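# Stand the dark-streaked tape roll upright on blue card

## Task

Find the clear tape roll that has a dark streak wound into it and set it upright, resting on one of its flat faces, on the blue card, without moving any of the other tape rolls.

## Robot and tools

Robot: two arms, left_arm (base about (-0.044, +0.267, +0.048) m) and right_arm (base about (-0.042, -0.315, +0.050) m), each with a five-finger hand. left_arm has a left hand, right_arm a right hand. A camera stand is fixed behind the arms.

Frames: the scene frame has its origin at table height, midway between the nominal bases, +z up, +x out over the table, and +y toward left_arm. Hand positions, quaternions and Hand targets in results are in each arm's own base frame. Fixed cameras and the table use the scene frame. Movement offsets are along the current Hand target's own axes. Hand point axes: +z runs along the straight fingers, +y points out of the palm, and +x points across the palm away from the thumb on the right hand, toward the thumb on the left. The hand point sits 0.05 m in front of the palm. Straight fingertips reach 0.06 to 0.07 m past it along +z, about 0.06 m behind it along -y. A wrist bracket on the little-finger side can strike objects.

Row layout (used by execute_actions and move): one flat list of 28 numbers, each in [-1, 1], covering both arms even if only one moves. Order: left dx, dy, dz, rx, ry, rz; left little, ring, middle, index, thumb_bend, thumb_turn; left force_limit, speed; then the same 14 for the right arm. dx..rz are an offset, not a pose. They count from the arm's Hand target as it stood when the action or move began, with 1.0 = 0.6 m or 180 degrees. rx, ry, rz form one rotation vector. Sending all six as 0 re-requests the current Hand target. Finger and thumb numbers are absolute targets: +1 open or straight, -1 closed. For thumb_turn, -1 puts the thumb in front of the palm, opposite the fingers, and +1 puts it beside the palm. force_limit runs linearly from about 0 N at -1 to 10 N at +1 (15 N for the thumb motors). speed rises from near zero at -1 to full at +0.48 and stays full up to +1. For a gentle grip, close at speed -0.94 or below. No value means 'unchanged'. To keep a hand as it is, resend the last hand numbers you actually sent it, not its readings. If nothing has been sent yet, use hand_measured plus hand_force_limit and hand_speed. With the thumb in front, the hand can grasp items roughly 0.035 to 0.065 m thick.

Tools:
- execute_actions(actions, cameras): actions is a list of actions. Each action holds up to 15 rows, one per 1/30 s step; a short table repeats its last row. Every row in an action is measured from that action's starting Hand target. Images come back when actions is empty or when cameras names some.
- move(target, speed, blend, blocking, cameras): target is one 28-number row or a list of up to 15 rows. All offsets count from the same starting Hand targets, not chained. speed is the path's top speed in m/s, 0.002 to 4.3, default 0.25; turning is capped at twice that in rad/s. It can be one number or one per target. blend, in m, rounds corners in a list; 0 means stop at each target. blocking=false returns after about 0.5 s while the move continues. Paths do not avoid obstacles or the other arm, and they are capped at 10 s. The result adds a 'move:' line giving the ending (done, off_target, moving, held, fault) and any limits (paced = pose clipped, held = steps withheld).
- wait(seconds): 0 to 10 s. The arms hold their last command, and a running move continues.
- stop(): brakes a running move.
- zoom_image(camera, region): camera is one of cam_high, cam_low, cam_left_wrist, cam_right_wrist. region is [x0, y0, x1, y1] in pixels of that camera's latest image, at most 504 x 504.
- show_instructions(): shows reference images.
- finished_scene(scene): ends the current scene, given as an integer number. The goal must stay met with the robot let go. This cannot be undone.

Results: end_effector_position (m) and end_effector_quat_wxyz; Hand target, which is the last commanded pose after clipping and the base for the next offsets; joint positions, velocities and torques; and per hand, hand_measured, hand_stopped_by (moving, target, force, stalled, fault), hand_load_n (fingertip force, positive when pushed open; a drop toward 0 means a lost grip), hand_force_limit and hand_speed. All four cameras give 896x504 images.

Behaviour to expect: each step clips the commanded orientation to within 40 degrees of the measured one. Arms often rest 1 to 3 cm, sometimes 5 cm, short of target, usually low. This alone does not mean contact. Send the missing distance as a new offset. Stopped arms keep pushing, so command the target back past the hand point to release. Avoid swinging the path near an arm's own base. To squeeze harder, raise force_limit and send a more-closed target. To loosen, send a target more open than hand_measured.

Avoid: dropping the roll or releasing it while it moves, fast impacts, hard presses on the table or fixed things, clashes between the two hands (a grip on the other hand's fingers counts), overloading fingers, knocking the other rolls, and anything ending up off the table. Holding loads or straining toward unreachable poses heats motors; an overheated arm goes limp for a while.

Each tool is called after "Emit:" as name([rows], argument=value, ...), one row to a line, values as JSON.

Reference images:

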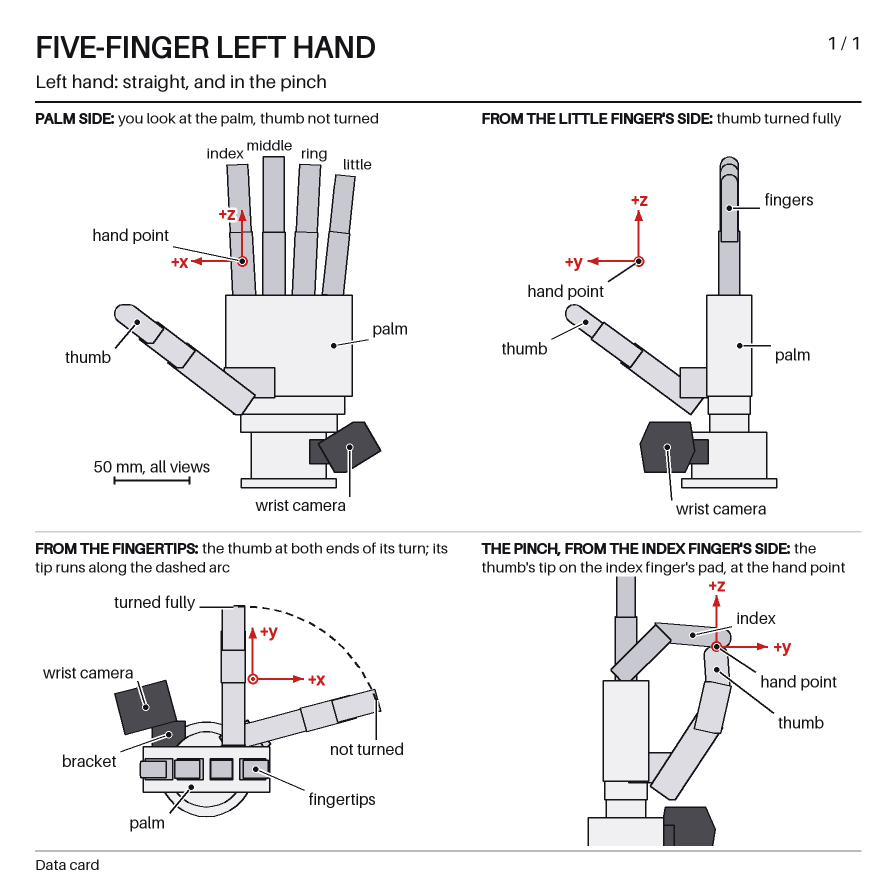

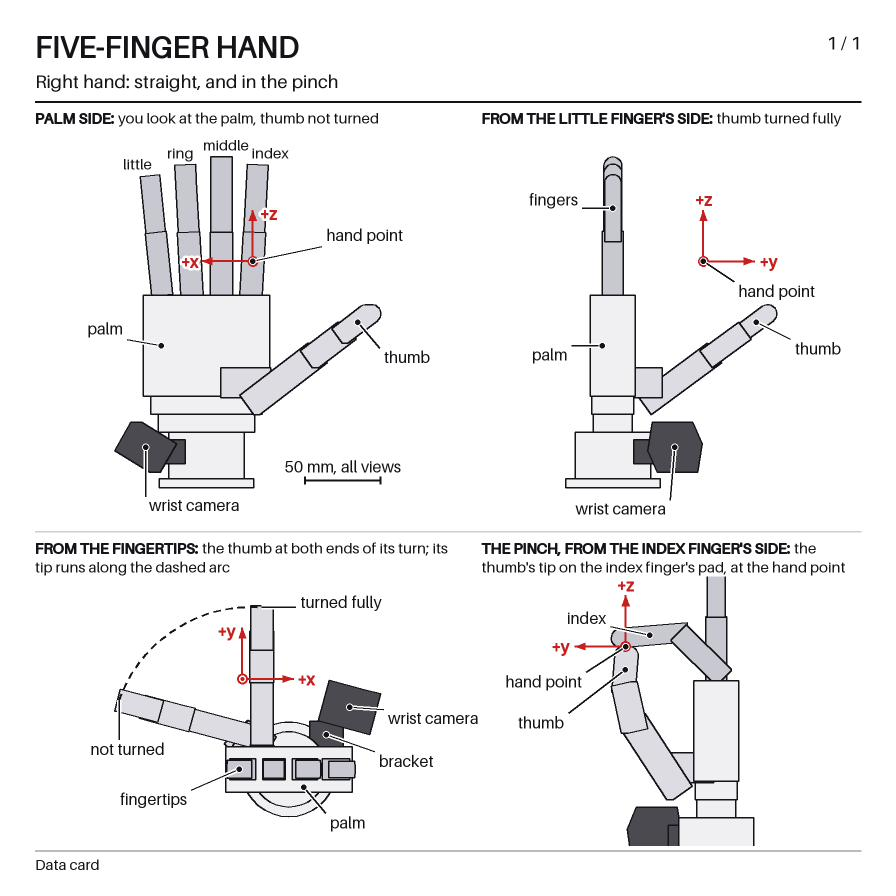

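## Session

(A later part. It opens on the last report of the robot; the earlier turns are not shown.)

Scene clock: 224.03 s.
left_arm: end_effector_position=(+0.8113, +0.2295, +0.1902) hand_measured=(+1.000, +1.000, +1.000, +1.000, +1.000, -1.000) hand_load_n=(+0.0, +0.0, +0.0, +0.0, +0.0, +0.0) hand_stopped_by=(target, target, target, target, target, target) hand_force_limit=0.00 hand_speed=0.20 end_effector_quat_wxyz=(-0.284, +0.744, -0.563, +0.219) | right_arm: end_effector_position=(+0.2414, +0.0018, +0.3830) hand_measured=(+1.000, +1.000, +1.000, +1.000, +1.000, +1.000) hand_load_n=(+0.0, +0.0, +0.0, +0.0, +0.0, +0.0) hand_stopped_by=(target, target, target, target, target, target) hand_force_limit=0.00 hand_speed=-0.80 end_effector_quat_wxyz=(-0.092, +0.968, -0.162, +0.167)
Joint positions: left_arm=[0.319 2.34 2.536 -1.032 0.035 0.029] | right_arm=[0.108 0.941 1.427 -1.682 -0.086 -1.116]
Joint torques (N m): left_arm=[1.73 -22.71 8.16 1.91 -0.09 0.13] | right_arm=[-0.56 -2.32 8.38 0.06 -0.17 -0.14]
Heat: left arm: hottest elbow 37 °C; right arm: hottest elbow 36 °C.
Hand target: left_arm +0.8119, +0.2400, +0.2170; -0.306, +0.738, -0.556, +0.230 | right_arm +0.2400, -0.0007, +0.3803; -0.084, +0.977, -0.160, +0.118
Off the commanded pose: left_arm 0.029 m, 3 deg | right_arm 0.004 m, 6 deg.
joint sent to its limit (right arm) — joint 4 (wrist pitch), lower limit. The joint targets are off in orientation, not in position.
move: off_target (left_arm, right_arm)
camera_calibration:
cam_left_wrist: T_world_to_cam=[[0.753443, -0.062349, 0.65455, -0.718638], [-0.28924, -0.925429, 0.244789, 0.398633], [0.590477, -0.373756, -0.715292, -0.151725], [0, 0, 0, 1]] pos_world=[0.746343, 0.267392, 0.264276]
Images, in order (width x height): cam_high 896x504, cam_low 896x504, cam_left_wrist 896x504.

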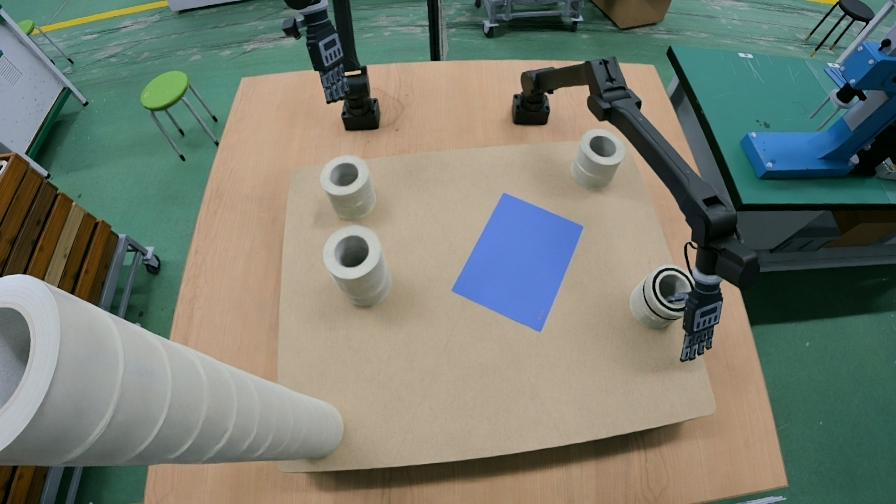

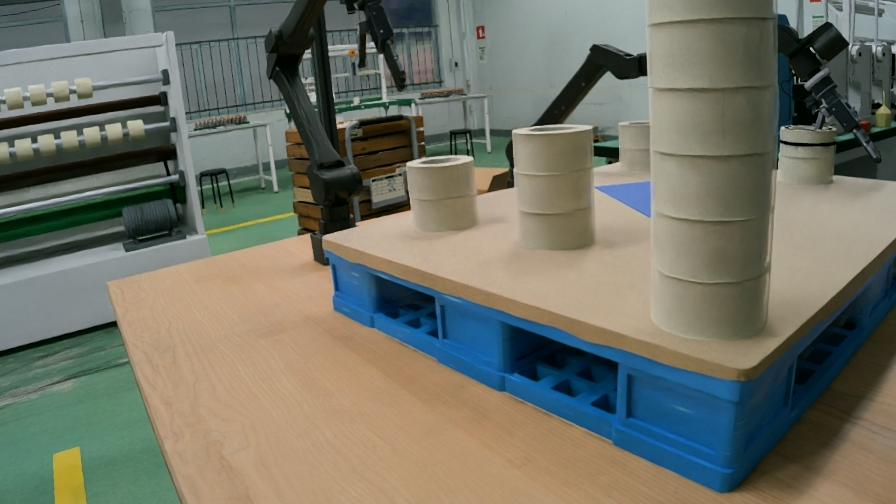

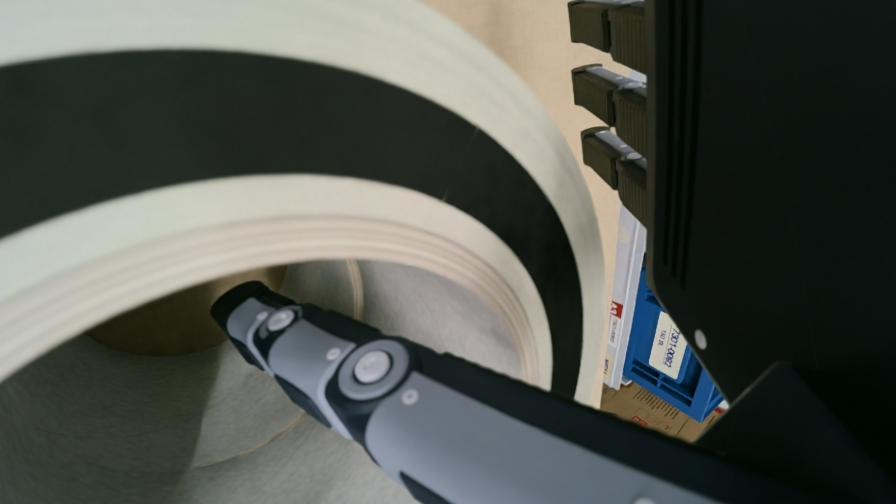

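Emit:
move([
  [0,-0.0106,-0.0177,0,0,0,1,1,1,1,1,-1,0,0.2,0,0,0,0,0,0,1,1,1,1,1,1,0,-0.8],
  [0,-0.0106,-0.0177,0,0,0,0.2,0.15,0.15,0.15,0.5,-1,-0.6,-0.4,0,0,0,0,0,0,1,1,1,1,1,1,0,-0.8],
], speed=0.08, cameras=["cam_high","cam_left_wrist","cam_low"])

Emit:
zoom_image(camera="cam_low", region=[760, 50, 896, 200])

Scene clock: 238.20 s.
left_arm: end_effector_position=(+0.8107, +0.2293, +0.1921) hand_measured=(+0.200, +0.150, +0.150, +0.150, +0.576, -1.000) hand_load_n=(+0.0, +0.0, +0.0, +0.0, +0.5, +0.0) hand_stopped_by=(target, target, target, target, force, target) hand_force_limit=-0.60 hand_speed=-0.40 end_effector_quat_wxyz=(-0.285, +0.744, -0.563, +0.219) | right_arm: end_effector_position=(+0.2414, +0.0018, +0.3830) hand_measured=(+1.000, +1.000, +1.000, +1.000, +1.000, +1.000) hand_load_n=(+0.0, +0.0, +0.0, +0.0, +0.0, +0.0) hand_stopped_by=(target, target, target, target, target, target) hand_force_limit=0.00 hand_speed=-0.80 end_effector_quat_wxyz=(-0.092, +0.968, -0.162, +0.167)
Joint positions: left_arm=[0.319 2.337 2.536 -1.034 0.035 0.029] | right_arm=[0.108 0.941 1.427 -1.682 -0.086 -1.116]
Joint torques (N m): left_arm=[1.85 -22.95 9.91 1.03 -0.09 0.13] | right_arm=[-0.56 -2.37 8.34 0.06 -0.2 -0.13]
Heat: left arm: hottest elbow 37 °C; right arm: hottest elbow 36 °C.
Hand target: left_arm +0.8091, +0.2393, +0.2292; -0.306, +0.738, -0.556, +0.230 | right_arm +0.2400, -0.0007, +0.3803; -0.084, +0.977, -0.160, +0.118
Off the commanded pose: left_arm 0.038 m, 3 deg | right_arm 0.004 m, 6 deg.
joint sent to its limit (right arm) — joint 4 (wrist pitch), lower limit. The joint targets are off in orientation, not in position.
move: off_target (left_arm, right_arm); target 2's new numbers were sent with left_arm's hand 0.040 m and 3 deg from that target
camera_calibration:
cam_left_wrist: T_world_to_cam=[[0.752993, -0.0625172, 0.655053, -0.719199], [-0.289396, -0.925499, 0.244337, 0.398067], [0.590976, -0.373554, -0.714986, -0.150593], [0, 0, 0, 1]] pos_world=[0.745748, 0.267194, 0.266178]
Images, in order (width x height): cam_high 896x504, cam_low 896x504, cam_left_wrist 896x504.

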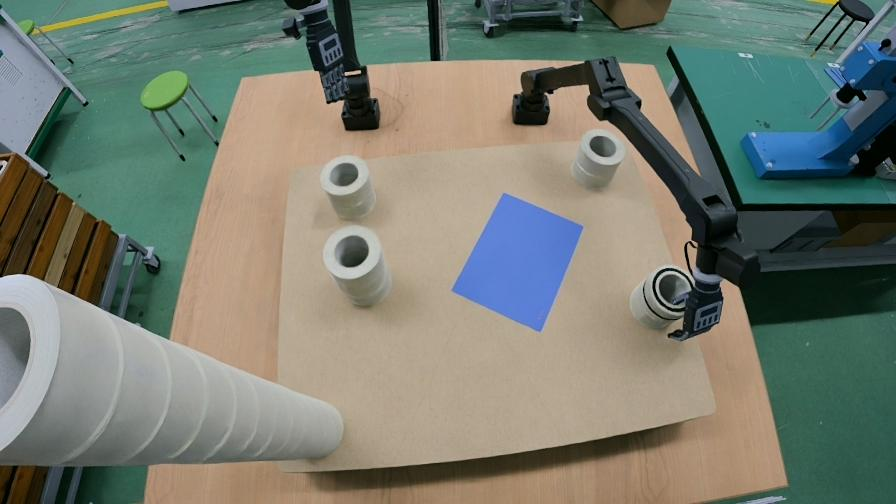

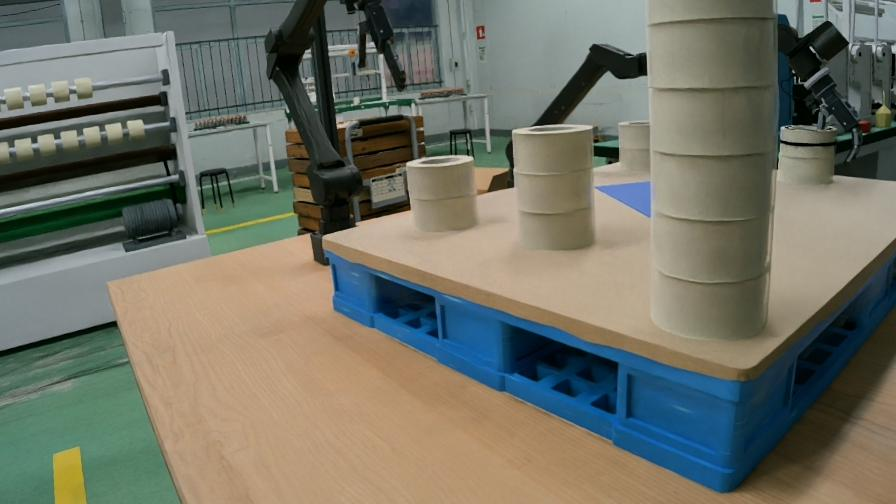

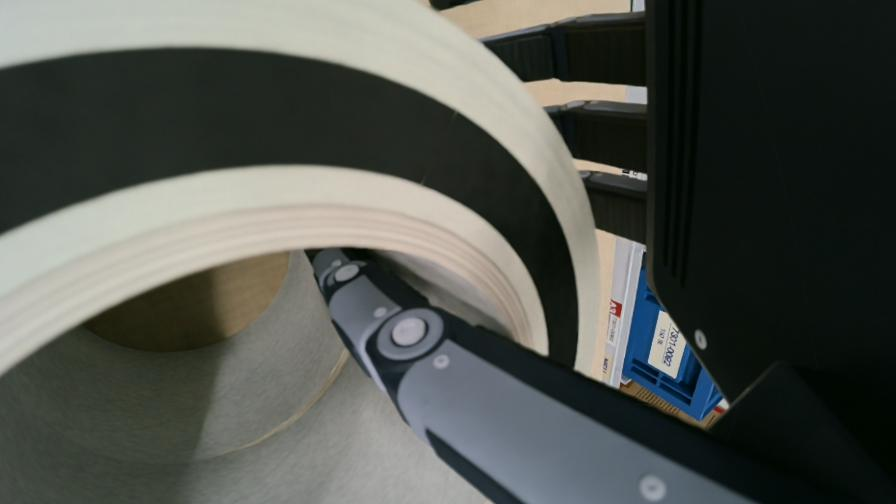

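Scaled by 3.360 from the camera's 896x504 image, which has a finer 1280x720 frame.

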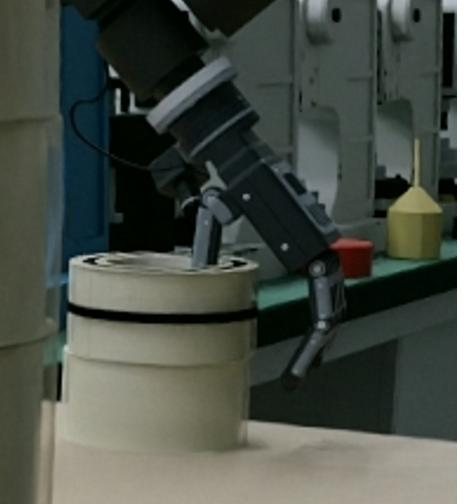

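Emit:
move(target=[0,-0.0177,-0.0177,0,0,0,0.2,0.15,0.15,0.15,0.65,-1,-0.6,-0.4,0,0,0,0,0,0,1,1,1,1,1,1,0,-0.8], speed=0.08, cameras=[])

Scene clock: 245.90 s.
left_arm: end_effector_position=(+0.8075, +0.2282, +0.2206) hand_measured=(+0.200, +0.150, +0.150, +0.150, +0.650, -1.000) hand_load_n=(+0.5, +0.0, +0.0, +0.0, +0.0, +0.0) hand_stopped_by=(target, target, target, target, target, target) hand_force_limit=-0.60 hand_speed=-0.40 end_effector_quat_wxyz=(-0.290, +0.742, -0.561, +0.223) | right_arm: end_effector_position=(+0.2414, +0.0018, +0.3830) hand_measured=(+1.000, +1.000, +1.000, +1.000, +1.000, +1.000) hand_load_n=(+0.0, -0.5, +0.0, +0.0, +0.0, +0.0) hand_stopped_by=(target, target, target, target, target, target) hand_force_limit=0.00 hand_speed=-0.80 end_effector_quat_wxyz=(-0.092, +0.968, -0.162, +0.167)
Joint positions: left_arm=[0.319 2.337 2.607 -1.093 0.035 0.029] | right_arm=[0.108 0.941 1.427 -1.682 -0.086 -1.116]
Joint torques (N m): left_arm=[1.85 -20.6 11.32 0.84 -0.07 0.13] | right_arm=[-0.5 -2.32 8.31 0.09 -0.19 -0.13]
Heat: left arm: hottest elbow 37 °C; right arm: hottest elbow 36 °C.
Hand target: left_arm +0.8091, +0.2392, +0.2441; -0.306, +0.738, -0.556, +0.230 | right_arm +0.2400, -0.0007, +0.3803; -0.084, +0.977, -0.160, +0.118
Off the commanded pose: left_arm 0.026 m, 2 deg | right_arm 0.004 m, 6 deg.
joint sent to its limit (right arm) — joint 4 (wrist pitch), lower limit. The joint targets are off in orientation, not in position.
move: off_target (left_arm, right_arm)
No camera images: "cameras" was empty.

Emit:
move(target=[0,0.0148,0.0148,0,0,0,0.2,0.15,0.15,0.15,0.65,-1,-0.6,-0.4,0,0,0,0,0,0,1,1,1,1,1,1,0,-0.8], speed=0.08, cameras=[])

Scene clock: 250.83 s.
left_arm: end_effector_position=(+0.8085, +0.2286, +0.2116) hand_measured=(+0.200, +0.150, +0.150, +0.150, +0.650, -1.000) hand_load_n=(+0.0, +0.0, +0.0, +0.0, +0.0, +0.0) hand_stopped_by=(target, target, target, target, target, target) hand_force_limit=-0.60 hand_speed=-0.40 end_effector_quat_wxyz=(-0.288, +0.743, -0.562, +0.222) | right_arm: end_effector_position=(+0.2414, +0.0018, +0.3830) hand_measured=(+1.000, +1.000, +1.000, +1.000, +1.000, +1.000) hand_load_n=(+0.0, +0.0, +0.0, +0.0, +0.0, +0.0) hand_stopped_by=(target, target, target, target, target, target) hand_force_limit=0.00 hand_speed=-0.80 end_effector_quat_wxyz=(-0.092, +0.968, -0.162, +0.167)
Joint positions: left_arm=[0.319 2.337 2.584 -1.075 0.035 0.029] | right_arm=[0.108 0.941 1.427 -1.682 -0.086 -1.116]
Joint torques (N m): left_arm=[1.96 -22.07 8.03 1.91 -0.08 0.14] | right_arm=[-0.67 -2.26 8.32 0.03 -0.19 -0.14]
Heat: left arm: hottest elbow 37 °C; right arm: hottest elbow 36 °C.
Hand target: left_arm +0.8091, +0.2392, +0.2316; -0.306, +0.738, -0.556, +0.230 | right_arm +0.2400, -0.0007, +0.3803; -0.084, +0.977, -0.160, +0.118
Off the commanded pose: left_arm 0.023 m, 2 deg | right_arm 0.004 m, 6 deg.
joint sent to its limit (right arm) — joint 4 (wrist pitch), lower limit. The joint targets are off in orientation, not in position.
move: off_target (left_arm, right_arm)
No camera images: "cameras" was empty.

Emit:
move([
  [0,0,0,0,0,0,0.2,0.1,0.1,0.1,0.57,-1,-0.4,-0.6,0,0,0,0,0,0,1,1,1,1,1,1,0,-0.8],
  [0,0,0,0,0,0,0.0,-0.6,-0.6,-0.6,0.57,-1,0.0,-0.9,0,0,0,0,0,0,1,1,1,1,1,1,0,-0.8],
], speed=0.08, cameras=["cam_high","cam_left_wrist","cam_low"])

Emit:
zoom_image(camera="cam_low", region=[760, 50, 896, 200])

Scene clock: 265.00 s.
left_arm: end_effector_position=(+0.8095, +0.2289, +0.2118) hand_measured=(+0.000, -0.298, -0.112, -0.186, +0.572, -1.000) hand_load_n=(+0.0, +5.0, +0.5, +3.0, +7.0, +1.5) hand_stopped_by=(target, force, force, force, target, target) hand_force_limit=0.00 hand_speed=-0.90 end_effector_quat_wxyz=(-0.289, +0.742, -0.562, +0.223) | right_arm: end_effector_position=(+0.2414, +0.0018, +0.3830) hand_measured=(+1.000, +1.000, +1.000, +1.000, +1.000, +1.000) hand_load_n=(+0.0, +0.0, +0.0, +0.0, +0.0, +0.0) hand_stopped_by=(target, target, target, target, target, target) hand_force_limit=0.00 hand_speed=-0.80 end_effector_quat_wxyz=(-0.092, +0.968, -0.162, +0.167)
Joint positions: left_arm=[0.319 2.337 2.583 -1.07 0.035 0.03] | right_arm=[0.108 0.941 1.427 -1.682 -0.086 -1.116]
Joint torques (N m): left_arm=[1.9 -21.95 8.13 1.72 -0.08 0.12] | right_arm=[-0.44 -2.43 8.36 0.03 -0.19 -0.13]
Heat: left arm: hottest elbow 36 °C; right arm: hottest elbow 36 °C.
Hand target: left_arm +0.8090, +0.2393, +0.2316; -0.306, +0.738, -0.556, +0.230 | right_arm +0.2400, -0.0007, +0.3803; -0.084, +0.977, -0.160, +0.118
Off the commanded pose: left_arm 0.022 m, 2 deg | right_arm 0.004 m, 6 deg.
joint sent to its limit (right arm) — joint 4 (wrist pitch), lower limit. The joint targets are off in orientation, not in position.
move: off_target (left_arm, right_arm); target 2's new numbers were sent with left_arm's hand 0.023 m and 2 deg from that target
camera_calibration:
cam_left_wrist: T_world_to_cam=[[0.745377, -0.0654022, 0.663427, -0.726128], [-0.292431, -0.926395, 0.237227, 0.396818], [0.599081, -0.37083, -0.709639, -0.144278], [0, 0, 0, 1]] pos_world=[0.743715, 0.266617, 0.285212]
Images, in order (width x height): cam_high 896x504, cam_low 896x504, cam_left_wrist 896x504.

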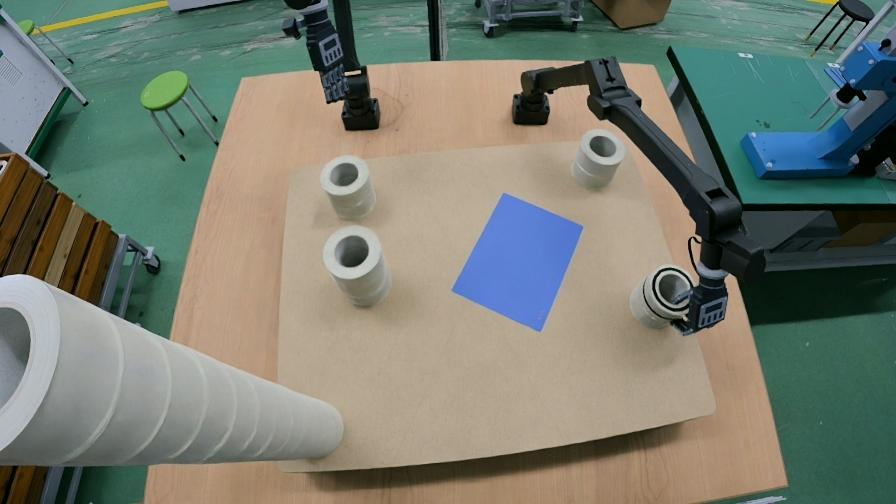

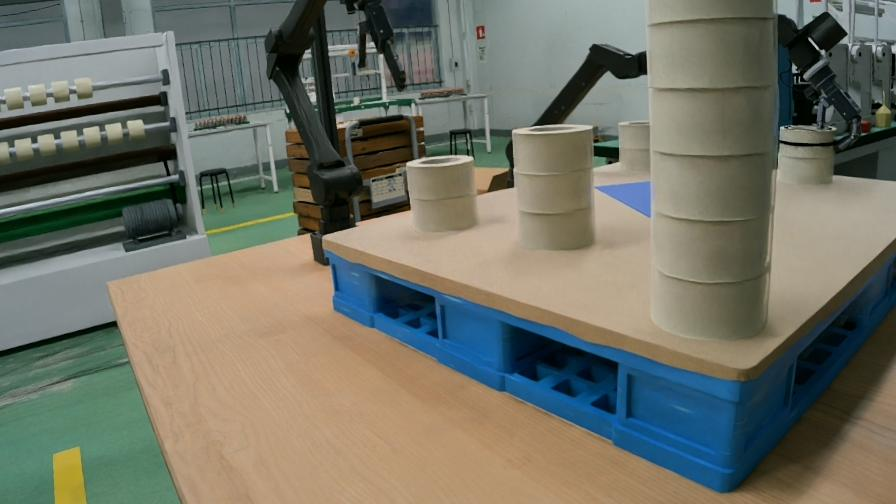

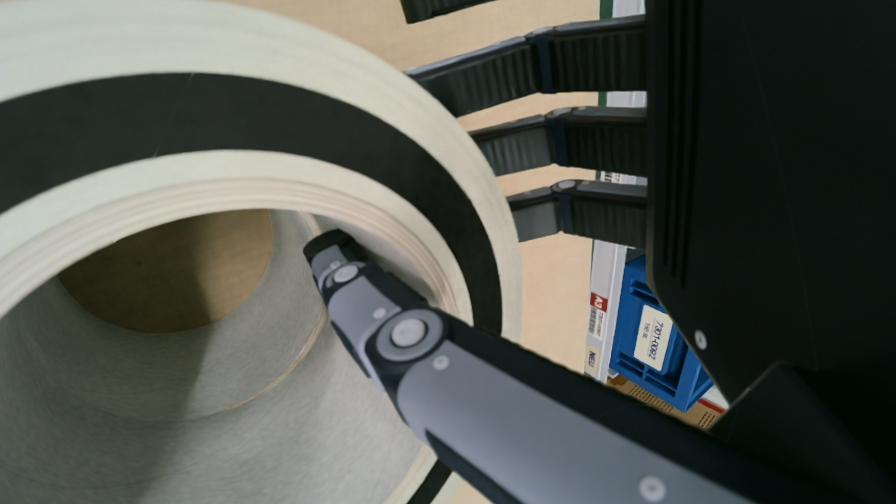

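Scaled by 3.360 from the camera's 896x504 image, which has a finer 1280x720 frame.

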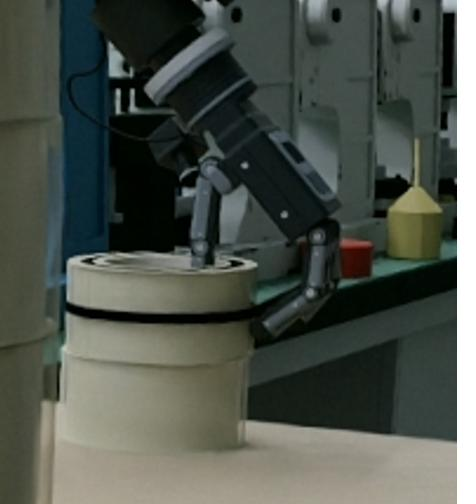

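Emit:
move(target=[0,0,0,0,0,0,0.0,-0.65,-0.7,-0.7,0.57,-1,0.25,-0.9,0,0,0,0,0,0,1,1,1,1,1,1,0,-0.8], speed=0.08, cameras=[])

Scene clock: 268.20 s.
left_arm: end_effector_position=(+0.8095, +0.2289, +0.2118) hand_measured=(+0.000, -0.324, -0.138, -0.204, +0.572, -1.000) hand_load_n=(+0.0, +6.5, +6.0, +4.0, +13.5, +2.5) hand_stopped_by=(target, force, force, force, target, target) hand_force_limit=0.25 hand_speed=-0.90 end_effector_quat_wxyz=(-0.289, +0.742, -0.562, +0.223) | right_arm: end_effector_position=(+0.2414, +0.0018, +0.3830) hand_measured=(+1.000, +1.000, +1.000, +1.000, +1.000, +1.000) hand_load_n=(+0.0, +0.0, +0.0, +0.0, +0.0, +0.0) hand_stopped_by=(target, target, target, target, target, target) hand_force_limit=0.00 hand_speed=-0.80 end_effector_quat_wxyz=(-0.092, +0.968, -0.162, +0.167)
Joint positions: left_arm=[0.319 2.337 2.583 -1.07 0.035 0.03] | right_arm=[0.108 0.941 1.427 -1.682 -0.086 -1.116]
Joint torques (N m): left_arm=[1.79 -22.07 8.14 1.7 -0.08 0.13] | right_arm=[-0.73 -2.14 8.34 0.06 -0.19 -0.13]
Heat: left arm: hottest elbow 35 °C; right arm: hottest elbow 36 °C.
Hand target: left_arm +0.8090, +0.2392, +0.2316; -0.306, +0.738, -0.556, +0.230 | right_arm +0.2400, -0.0007, +0.3803; -0.084, +0.977, -0.160, +0.118
Off the commanded pose: left_arm 0.022 m, 2 deg | right_arm 0.004 m, 6 deg.
joint sent to its limit (right arm) — joint 4 (wrist pitch), lower limit. The joint targets are off in orientation, not in position.
move: off_target (left_arm, right_arm)
No camera images: "cameras" was empty.

Emit:
move(target=[0,-0.0589,-0.0589,0,0,0,0.0,-0.65,-0.7,-0.7,0.57,-1,0.25,-0.9,0,0,0,0,0,0,1,1,1,1,1,1,0,-0.8], speed=0.06, cameras=["cam_high","cam_low","cam_left_wrist"])

Emit:
zoom_image(camera="cam_low", region=[760, 50, 896, 200])

Scene clock: 274.97 s.
left_arm: end_effector_position=(+0.8082, +0.2285, +0.2350) hand_measured=(+0.000, -0.324, -0.138, -0.204, +0.574, -1.000) hand_load_n=(+0.0, +2.5, +5.5, +2.5, +17.0, +4.5) hand_stopped_by=(target, force, force, force, target, target) hand_force_limit=0.25 hand_speed=-0.90 end_effector_quat_wxyz=(-0.284, +0.744, -0.563, +0.219) | right_arm: end_effector_position=(+0.2414, +0.0018, +0.3830) hand_measured=(+1.000, +1.000, +1.000, +1.000, +1.000, +1.000) hand_load_n=(+0.0, +0.0, +0.0, +0.0, +0.0, +0.0) hand_stopped_by=(target, target, target, target, target, target) hand_force_limit=0.00 hand_speed=-0.80 end_effector_quat_wxyz=(-0.092, +0.968, -0.162, +0.167)
Joint positions: left_arm=[0.319 2.448 2.863 -1.254 0.035 0.03] | right_arm=[0.108 0.941 1.427 -1.682 -0.086 -1.116]
Joint torques (N m): left_arm=[1.9 -22.36 12.25 1.05 -0.12 0.1] | right_arm=[-0.67 -2.2 8.29 0.09 -0.18 -0.12]
Heat: left arm: hottest elbow 35 °C; right arm: hottest elbow 36 °C.
Hand target: left_arm +0.8091, +0.2393, +0.2815; -0.306, +0.738, -0.556, +0.230 | right_arm +0.2400, -0.0007, +0.3803; -0.084, +0.977, -0.160, +0.118
Off the commanded pose: left_arm 0.048 m, 3 deg | right_arm 0.004 m, 6 deg.
elbow stopped short (left arm): the move would have taken joint 3 (elbow) straighter than the controller allows.
joint sent to its limit (right arm) — joint 4 (wrist pitch), lower limit. The joint targets are off in orientation, not in position.
move: off_target (left_arm, right_arm)
camera_calibration:
cam_left_wrist: T_world_to_cam=[[0.754489, -0.0628275, 0.653299, -0.746213], [-0.289373, -0.925276, 0.245211, 0.38587], [0.589075, -0.374056, -0.716291, -0.116728], [0, 0, 0, 1]] pos_world=[0.743432, 0.26649, 0.30927]
Images, in order (width x height): cam_high 896x504, cam_low 896x504, cam_left_wrist 896x504.

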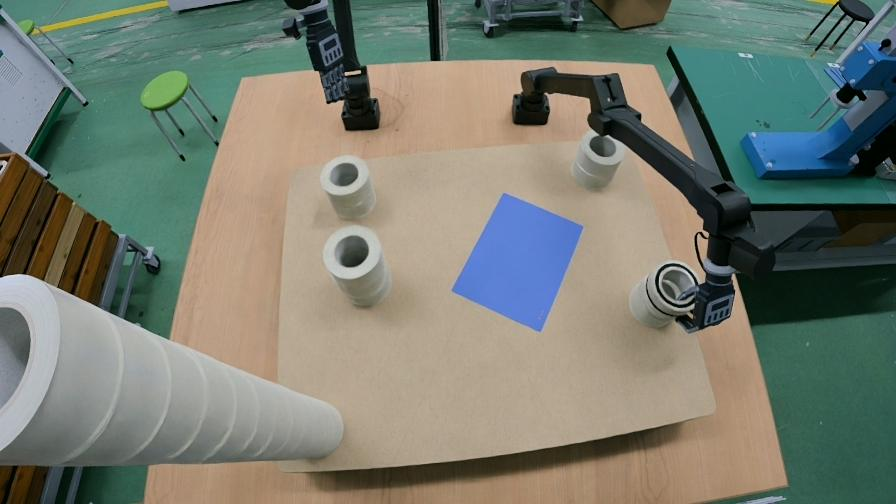

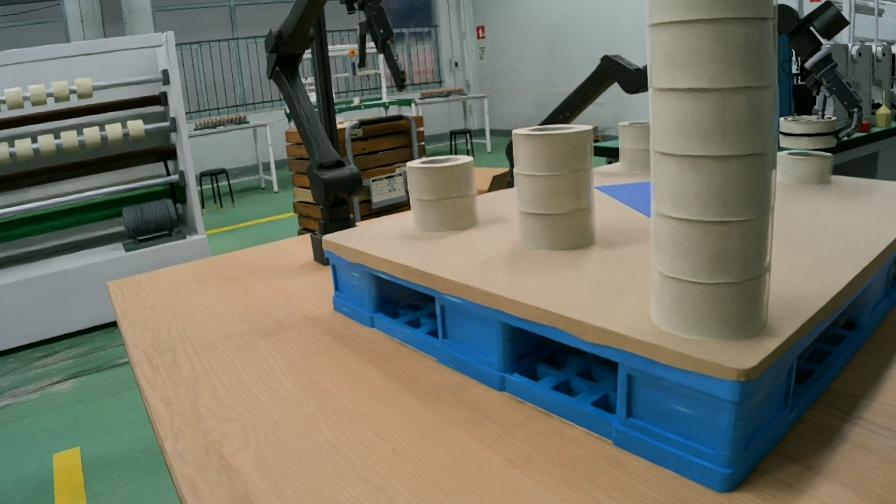

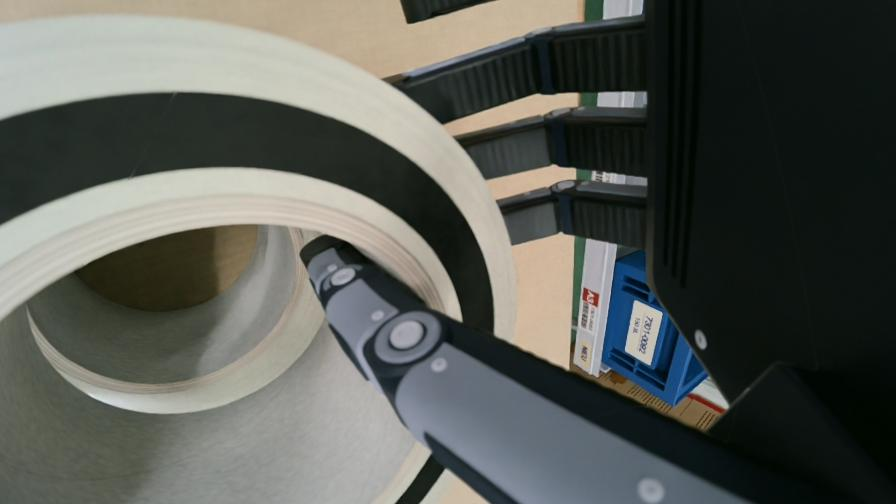

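Scaled by 3.360 from the camera's 896x504 image, which has a finer 1280x720 frame.

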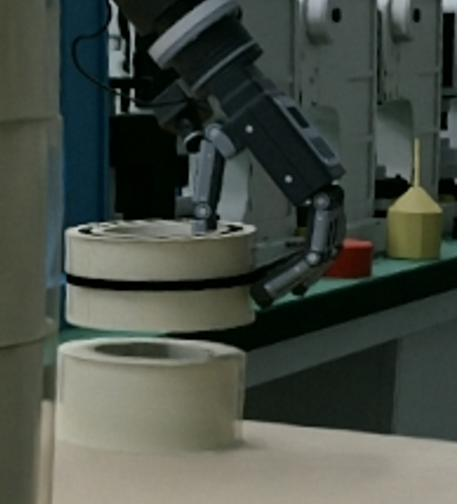

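Emit:
move([
  [0.0125,0.089,-0.1832,0,0,0,0.0,-0.65,-0.7,-0.7,0.57,-1,0.25,-0.9,0,0,0,0,0,0,1,1,1,1,1,1,0,-0.8],
  [0.463,0.2184,-0.2856,0,0,0,0.0,-0.65,-0.7,-0.7,0.57,-1,0.25,-0.9,0,0,0,0,0,0,1,1,1,1,1,1,0,-0.8],
], speed=0.14, blend=0.03, cameras=["cam_high","cam_low","cam_left_wrist"])

Emit:
zoom_image(camera="cam_high", region=[440, 150, 720, 350])

Scene clock: 289.13 s.
left_arm: end_effector_position=(+0.6793, -0.0826, +0.2652) hand_measured=(+0.000, -0.324, -0.138, -0.204, +0.574, -1.000) hand_load_n=(+0.0, +2.5, +5.5, +2.5, +16.5, +5.0) hand_stopped_by=(target, force, force, force, target, target) hand_force_limit=0.25 hand_speed=-0.90 end_effector_quat_wxyz=(-0.290, +0.742, -0.572, +0.198) | right_arm: end_effector_position=(+0.2414, +0.0018, +0.3830) hand_measured=(+1.000, +1.000, +1.000, +1.000, +1.000, +1.000) hand_load_n=(+0.0, +0.0, +0.0, +0.0, +0.0, +0.0) hand_stopped_by=(target, target, target, target, target, target) hand_force_limit=0.00 hand_speed=-0.80 end_effector_quat_wxyz=(-0.092, +0.968, -0.162, +0.167)
Joint positions: left_arm=[-0.136 1.796 1.864 -0.973 -0.29 -0.293] | right_arm=[0.108 0.941 1.427 -1.682 -0.086 -1.116]
Joint torques (N m): left_arm=[0.62 -18.37 9.91 1.18 -0.48 -0.05] | right_arm=[-0.44 -2.43 8.29 0.05 -0.18 -0.13]
Heat: left arm: hottest elbow 36 °C; right arm: hottest elbow 36 °C.
Hand target: left_arm +0.6800, -0.0867, +0.3101; -0.306, +0.738, -0.556, +0.230 | right_arm +0.2400, -0.0007, +0.3803; -0.084, +0.977, -0.160, +0.118
Off the commanded pose: left_arm 0.045 m, 5 deg | right_arm 0.004 m, 6 deg.
joint sent to its limit (right arm) — joint 4 (wrist pitch), lower limit. The joint targets are off in orientation, not in position.
move: off_target (left_arm, right_arm)
camera_calibration:
cam_left_wrist: T_world_to_cam=[[0.772102, -0.0871895, 0.629489, -0.695874], [-0.284168, -0.933365, 0.219268, 0.0559837], [0.568425, -0.348178, -0.74543, -0.111652], [0, 0, 0, 1]] pos_world=[0.61666, -0.0472946, 0.34254]
Images, in order (width x height): cam_high 896x504, cam_low 896x504, cam_left_wrist 896x504.

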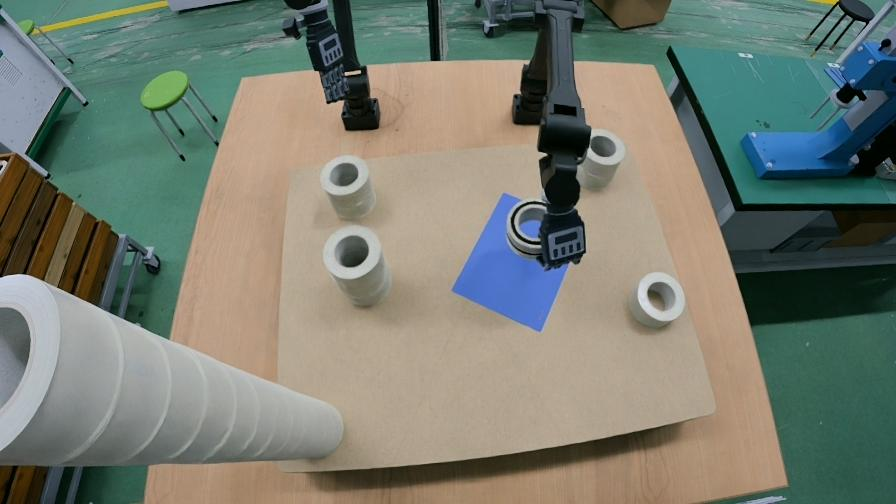

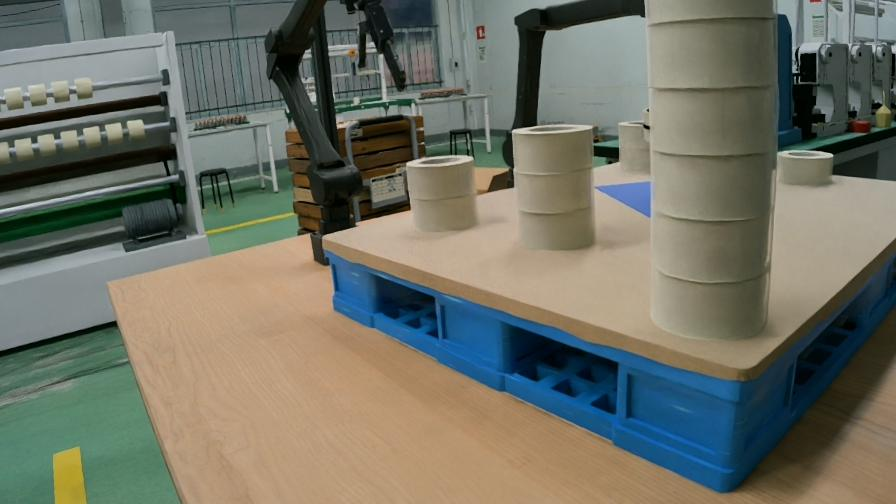

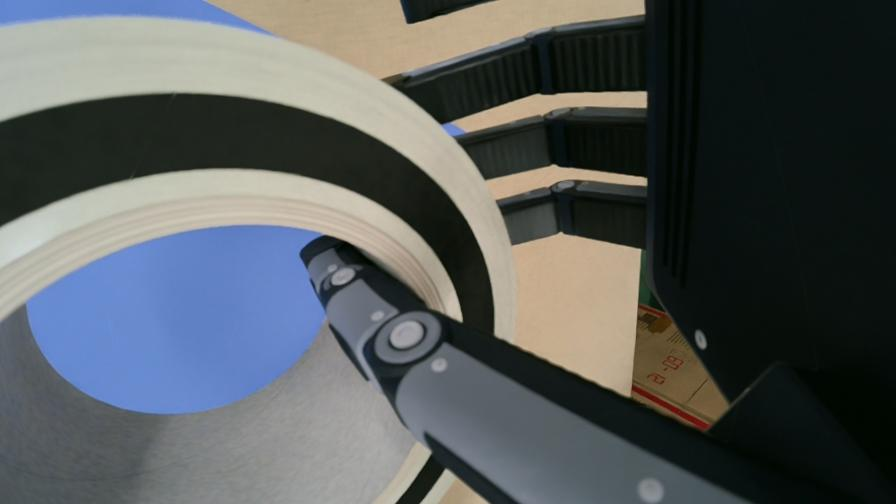

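Scaled by 1.800 from the camera's 896x504 image, which has a finer 1280x720 frame.

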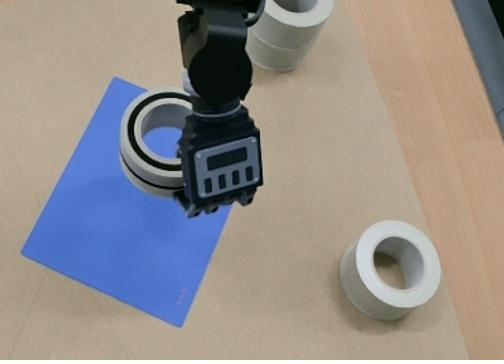

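Emit:
move(target=[0,0.1178,0.1178,0,0.0099,-0.0099,0.0,-0.65,-0.7,-0.7,0.57,-1,0.25,-0.9,0,0,0,0,0,0,1,1,1,1,1,1,0,-0.8], speed=0.1, cameras=["cam_high","cam_left_wrist"])

Emit:
zoom_image(camera="cam_high", region=[440, 150, 640, 350])

Scene clock: 310.53 s.
left_arm: end_effector_position=(+0.6692, -0.0883, +0.1650) hand_measured=(+0.000, -0.324, -0.138, -0.204, +0.574, -1.000) hand_load_n=(+0.0, +2.5, +5.5, +3.0, +16.5, +5.0) hand_stopped_by=(target, force, force, force, target, target) hand_force_limit=0.25 hand_speed=-0.90 end_effector_quat_wxyz=(-0.275, +0.746, -0.571, +0.207) | right_arm: end_effector_position=(+0.2414, +0.0018, +0.3830) hand_measured=(+1.000, +1.000, +1.000, +1.000, +1.000, +1.000) hand_load_n=(+0.0, +0.0, +0.0, +0.0, +0.0, +0.0) hand_stopped_by=(target, target, target, target, target, target) hand_force_limit=0.00 hand_speed=-0.80 end_effector_quat_wxyz=(-0.092, +0.968, -0.162, +0.167)
Joint positions: left_arm=[-0.136 1.788 1.591 -0.712 -0.259 -0.311] | right_arm=[0.108 0.941 1.427 -1.682 -0.086 -1.116]
Joint torques (N m): left_arm=[1.44 -18.32 8.96 1.94 -0.16 -0.07] | right_arm=[-0.62 -2.08 8.34 0.01 -0.17 -0.13]
Heat: left arm: hottest elbow 37 °C; right arm: hottest elbow 36 °C.
Hand target: left_arm +0.6801, -0.0867, +0.2100; -0.293, +0.743, -0.549, +0.246 | right_arm +0.2400, -0.0007, +0.3803; -0.084, +0.977, -0.160, +0.118
Off the commanded pose: left_arm 0.046 m, 6 deg | right_arm 0.004 m, 6 deg.
joint sent to its limit (right arm) — joint 4 (wrist pitch), lower limit. The joint targets are off in orientation, not in position.
move: off_target (left_arm, right_arm)
camera_calibration:
cam_left_wrist: T_world_to_cam=[[0.77423, -0.0694814, 0.629079, -0.625277], [-0.288273, -0.923581, 0.252779, 0.0679223], [0.563441, -0.377056, -0.735094, -0.183567], [0, 0, 0, 1]] pos_world=[0.607118, -0.0499284, 0.24124]
Images, in order (width x height): cam_high 896x504, cam_left_wrist 896x504.

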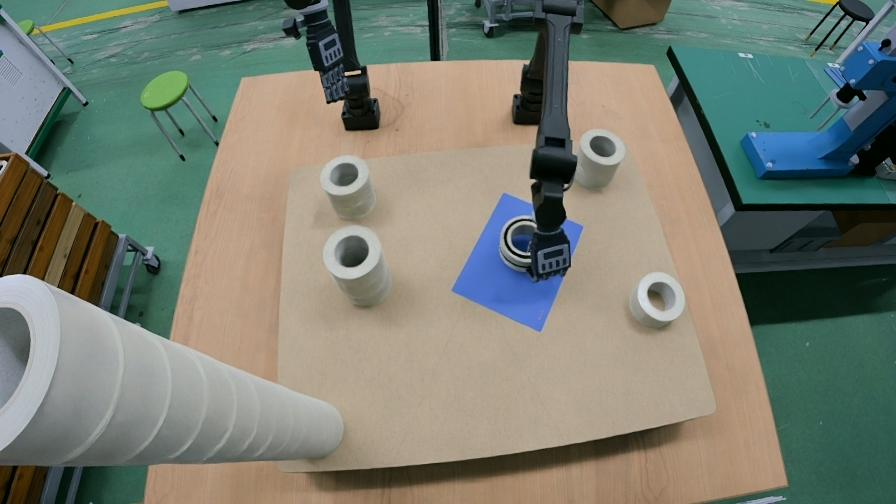

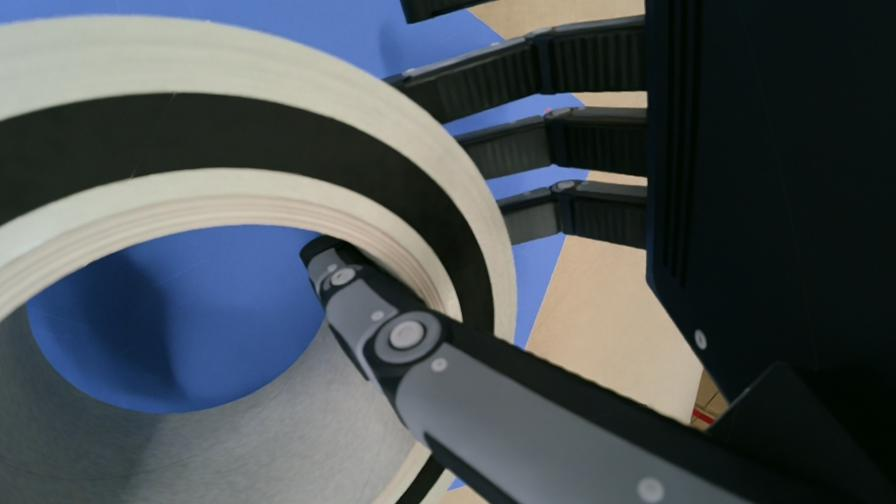

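Scaled by 2.520 from the camera's 896x504 image, which has a finer 1280x720 frame.

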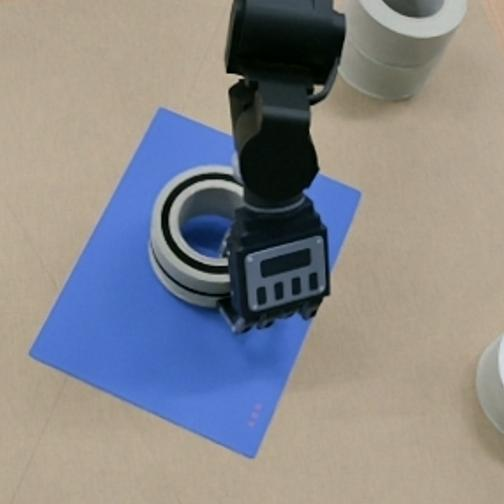

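Emit:
move(target=[0,0.0165,0.0165,0,0,0,0.0,-0.65,-0.7,-0.7,0.57,-1,0.25,-0.9,0,0,0,0,0,0,1,1,1,1,1,1,0,-0.8], speed=0.04, cameras=["cam_high","cam_left_wrist"])

Emit:
zoom_image(camera="cam_high", region=[440, 150, 640, 350])

Scene clock: 315.47 s.
left_arm: end_effector_position=(+0.6685, -0.0882, +0.1559) hand_measured=(+0.000, -0.324, -0.138, -0.204, +0.574, -1.000) hand_load_n=(+0.0, +2.5, +5.5, +2.5, +16.5, +5.0) hand_stopped_by=(target, force, force, force, target, target) hand_force_limit=0.25 hand_speed=-0.90 end_effector_quat_wxyz=(-0.276, +0.745, -0.569, +0.210) | right_arm: end_effector_position=(+0.2414, +0.0018, +0.3830) hand_measured=(+1.000, +1.000, +1.000, +1.000, +1.000, +1.000) hand_load_n=(+0.0, +0.0, +0.0, +0.0, +0.0, +0.0) hand_stopped_by=(target, target, target, target, target, target) hand_force_limit=0.00 hand_speed=-0.80 end_effector_quat_wxyz=(-0.092, +0.968, -0.162, +0.167)
Joint positions: left_arm=[-0.136 1.788 1.563 -0.678 -0.259 -0.311] | right_arm=[0.108 0.941 1.427 -1.682 -0.086 -1.116]
Joint torques (N m): left_arm=[1.38 -17.67 8.87 2.02 -0.19 -0.07] | right_arm=[-0.62 -2.43 8.34 0.02 -0.19 -0.13]
Heat: left arm: hottest elbow 36 °C; right arm: hottest elbow 36 °C.
Hand target: left_arm +0.6803, -0.0873, +0.1961; -0.293, +0.743, -0.549, +0.247 | right_arm +0.2400, -0.0007, +0.3803; -0.084, +0.977, -0.160, +0.118
Off the commanded pose: left_arm 0.042 m, 5 deg | right_arm 0.004 m, 6 deg.
joint sent to its limit (right arm) — joint 4 (wrist pitch), lower limit. The joint targets are off in orientation, not in position.
move: off_target (left_arm, right_arm)
camera_calibration:
cam_left_wrist: T_world_to_cam=[[0.769893, -0.0681975, 0.634519, -0.616847], [-0.289512, -0.923397, 0.252033, 0.0709982], [0.568725, -0.377739, -0.730661, -0.19412], [0, 0, 0, 1]] pos_world=[0.605861, -0.0498345, 0.231671]
Images, in order (width x height): cam_high 896x504, cam_left_wrist 896x504.

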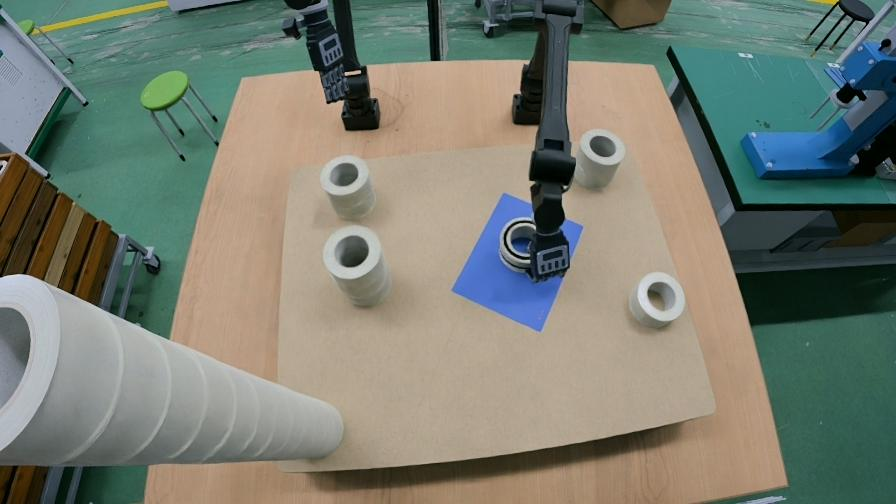

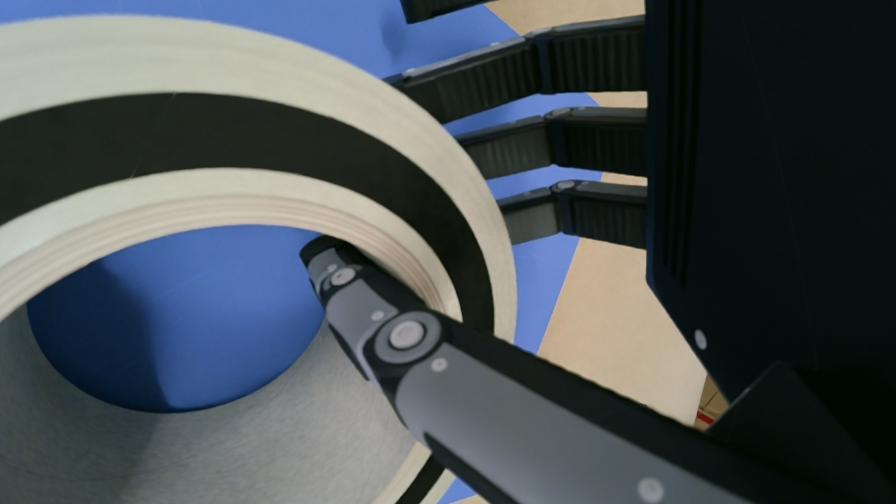

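Scaled by 2.520 from the camera's 896x504 image, which has a finer 1280x720 frame.

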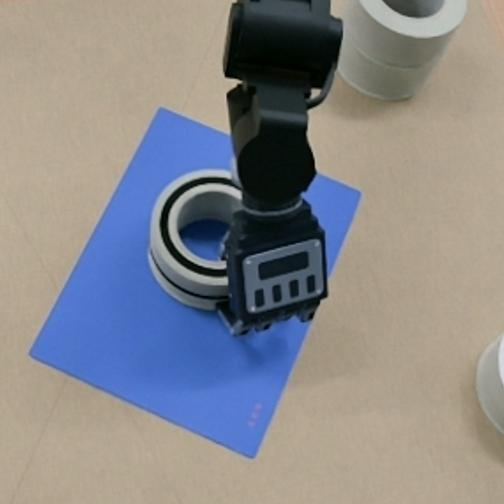

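Emit:
move(target=[0,0.0153,0.0153,0,0,0,0.0,-0.65,-0.7,-0.7,0.57,-1,0.25,-0.9,0,0,0,0,0,0,1,1,1,1,1,1,0,-0.8], speed=0.04, cameras=[])

Scene clock: 318.93 s.
left_arm: end_effector_position=(+0.6695, -0.0886, +0.1502) hand_measured=(+0.000, -0.324, -0.138, -0.204, +0.574, -1.000) hand_load_n=(+0.0, +5.0, +5.5, +2.0, +15.5, +3.0) hand_stopped_by=(target, force, force, force, target, target) hand_force_limit=0.25 hand_speed=-0.90 end_effector_quat_wxyz=(-0.278, +0.745, -0.567, +0.215) | right_arm: end_effector_position=(+0.2414, +0.0018, +0.3830) hand_measured=(+1.000, +1.000, +1.000, +1.000, +1.000, +1.000) hand_load_n=(+0.0, +0.0, +0.0, -0.5, +0.0, +0.0) hand_stopped_by=(target, target, target, target, target, target) hand_force_limit=0.00 hand_speed=-0.80 end_effector_quat_wxyz=(-0.092, +0.968, -0.162, +0.167)
Joint positions: left_arm=[-0.136 1.788 1.544 -0.647 -0.258 -0.313] | right_arm=[0.108 0.941 1.427 -1.682 -0.086 -1.116]
Joint torques (N m): left_arm=[1.38 -16.91 8.59 1.96 -0.24 -0.06] | right_arm=[-0.5 -2.37 8.39 0.05 -0.18 -0.12]
Heat: left arm: hottest elbow 36 °C; right arm: hottest elbow 36 °C.
Hand target: left_arm +0.6804, -0.0879, +0.1831; -0.293, +0.743, -0.549, +0.246 | right_arm +0.2400, -0.0007, +0.3803; -0.084, +0.977, -0.160, +0.118
Off the commanded pose: left_arm 0.035 m, 4 deg | right_arm 0.004 m, 6 deg.
joint sent to its limit (right arm) — joint 4 (wrist pitch), lower limit. The joint targets are off in orientation, not in position.
move: off_target (left_arm, right_arm)
No camera images: "cameras" was empty.


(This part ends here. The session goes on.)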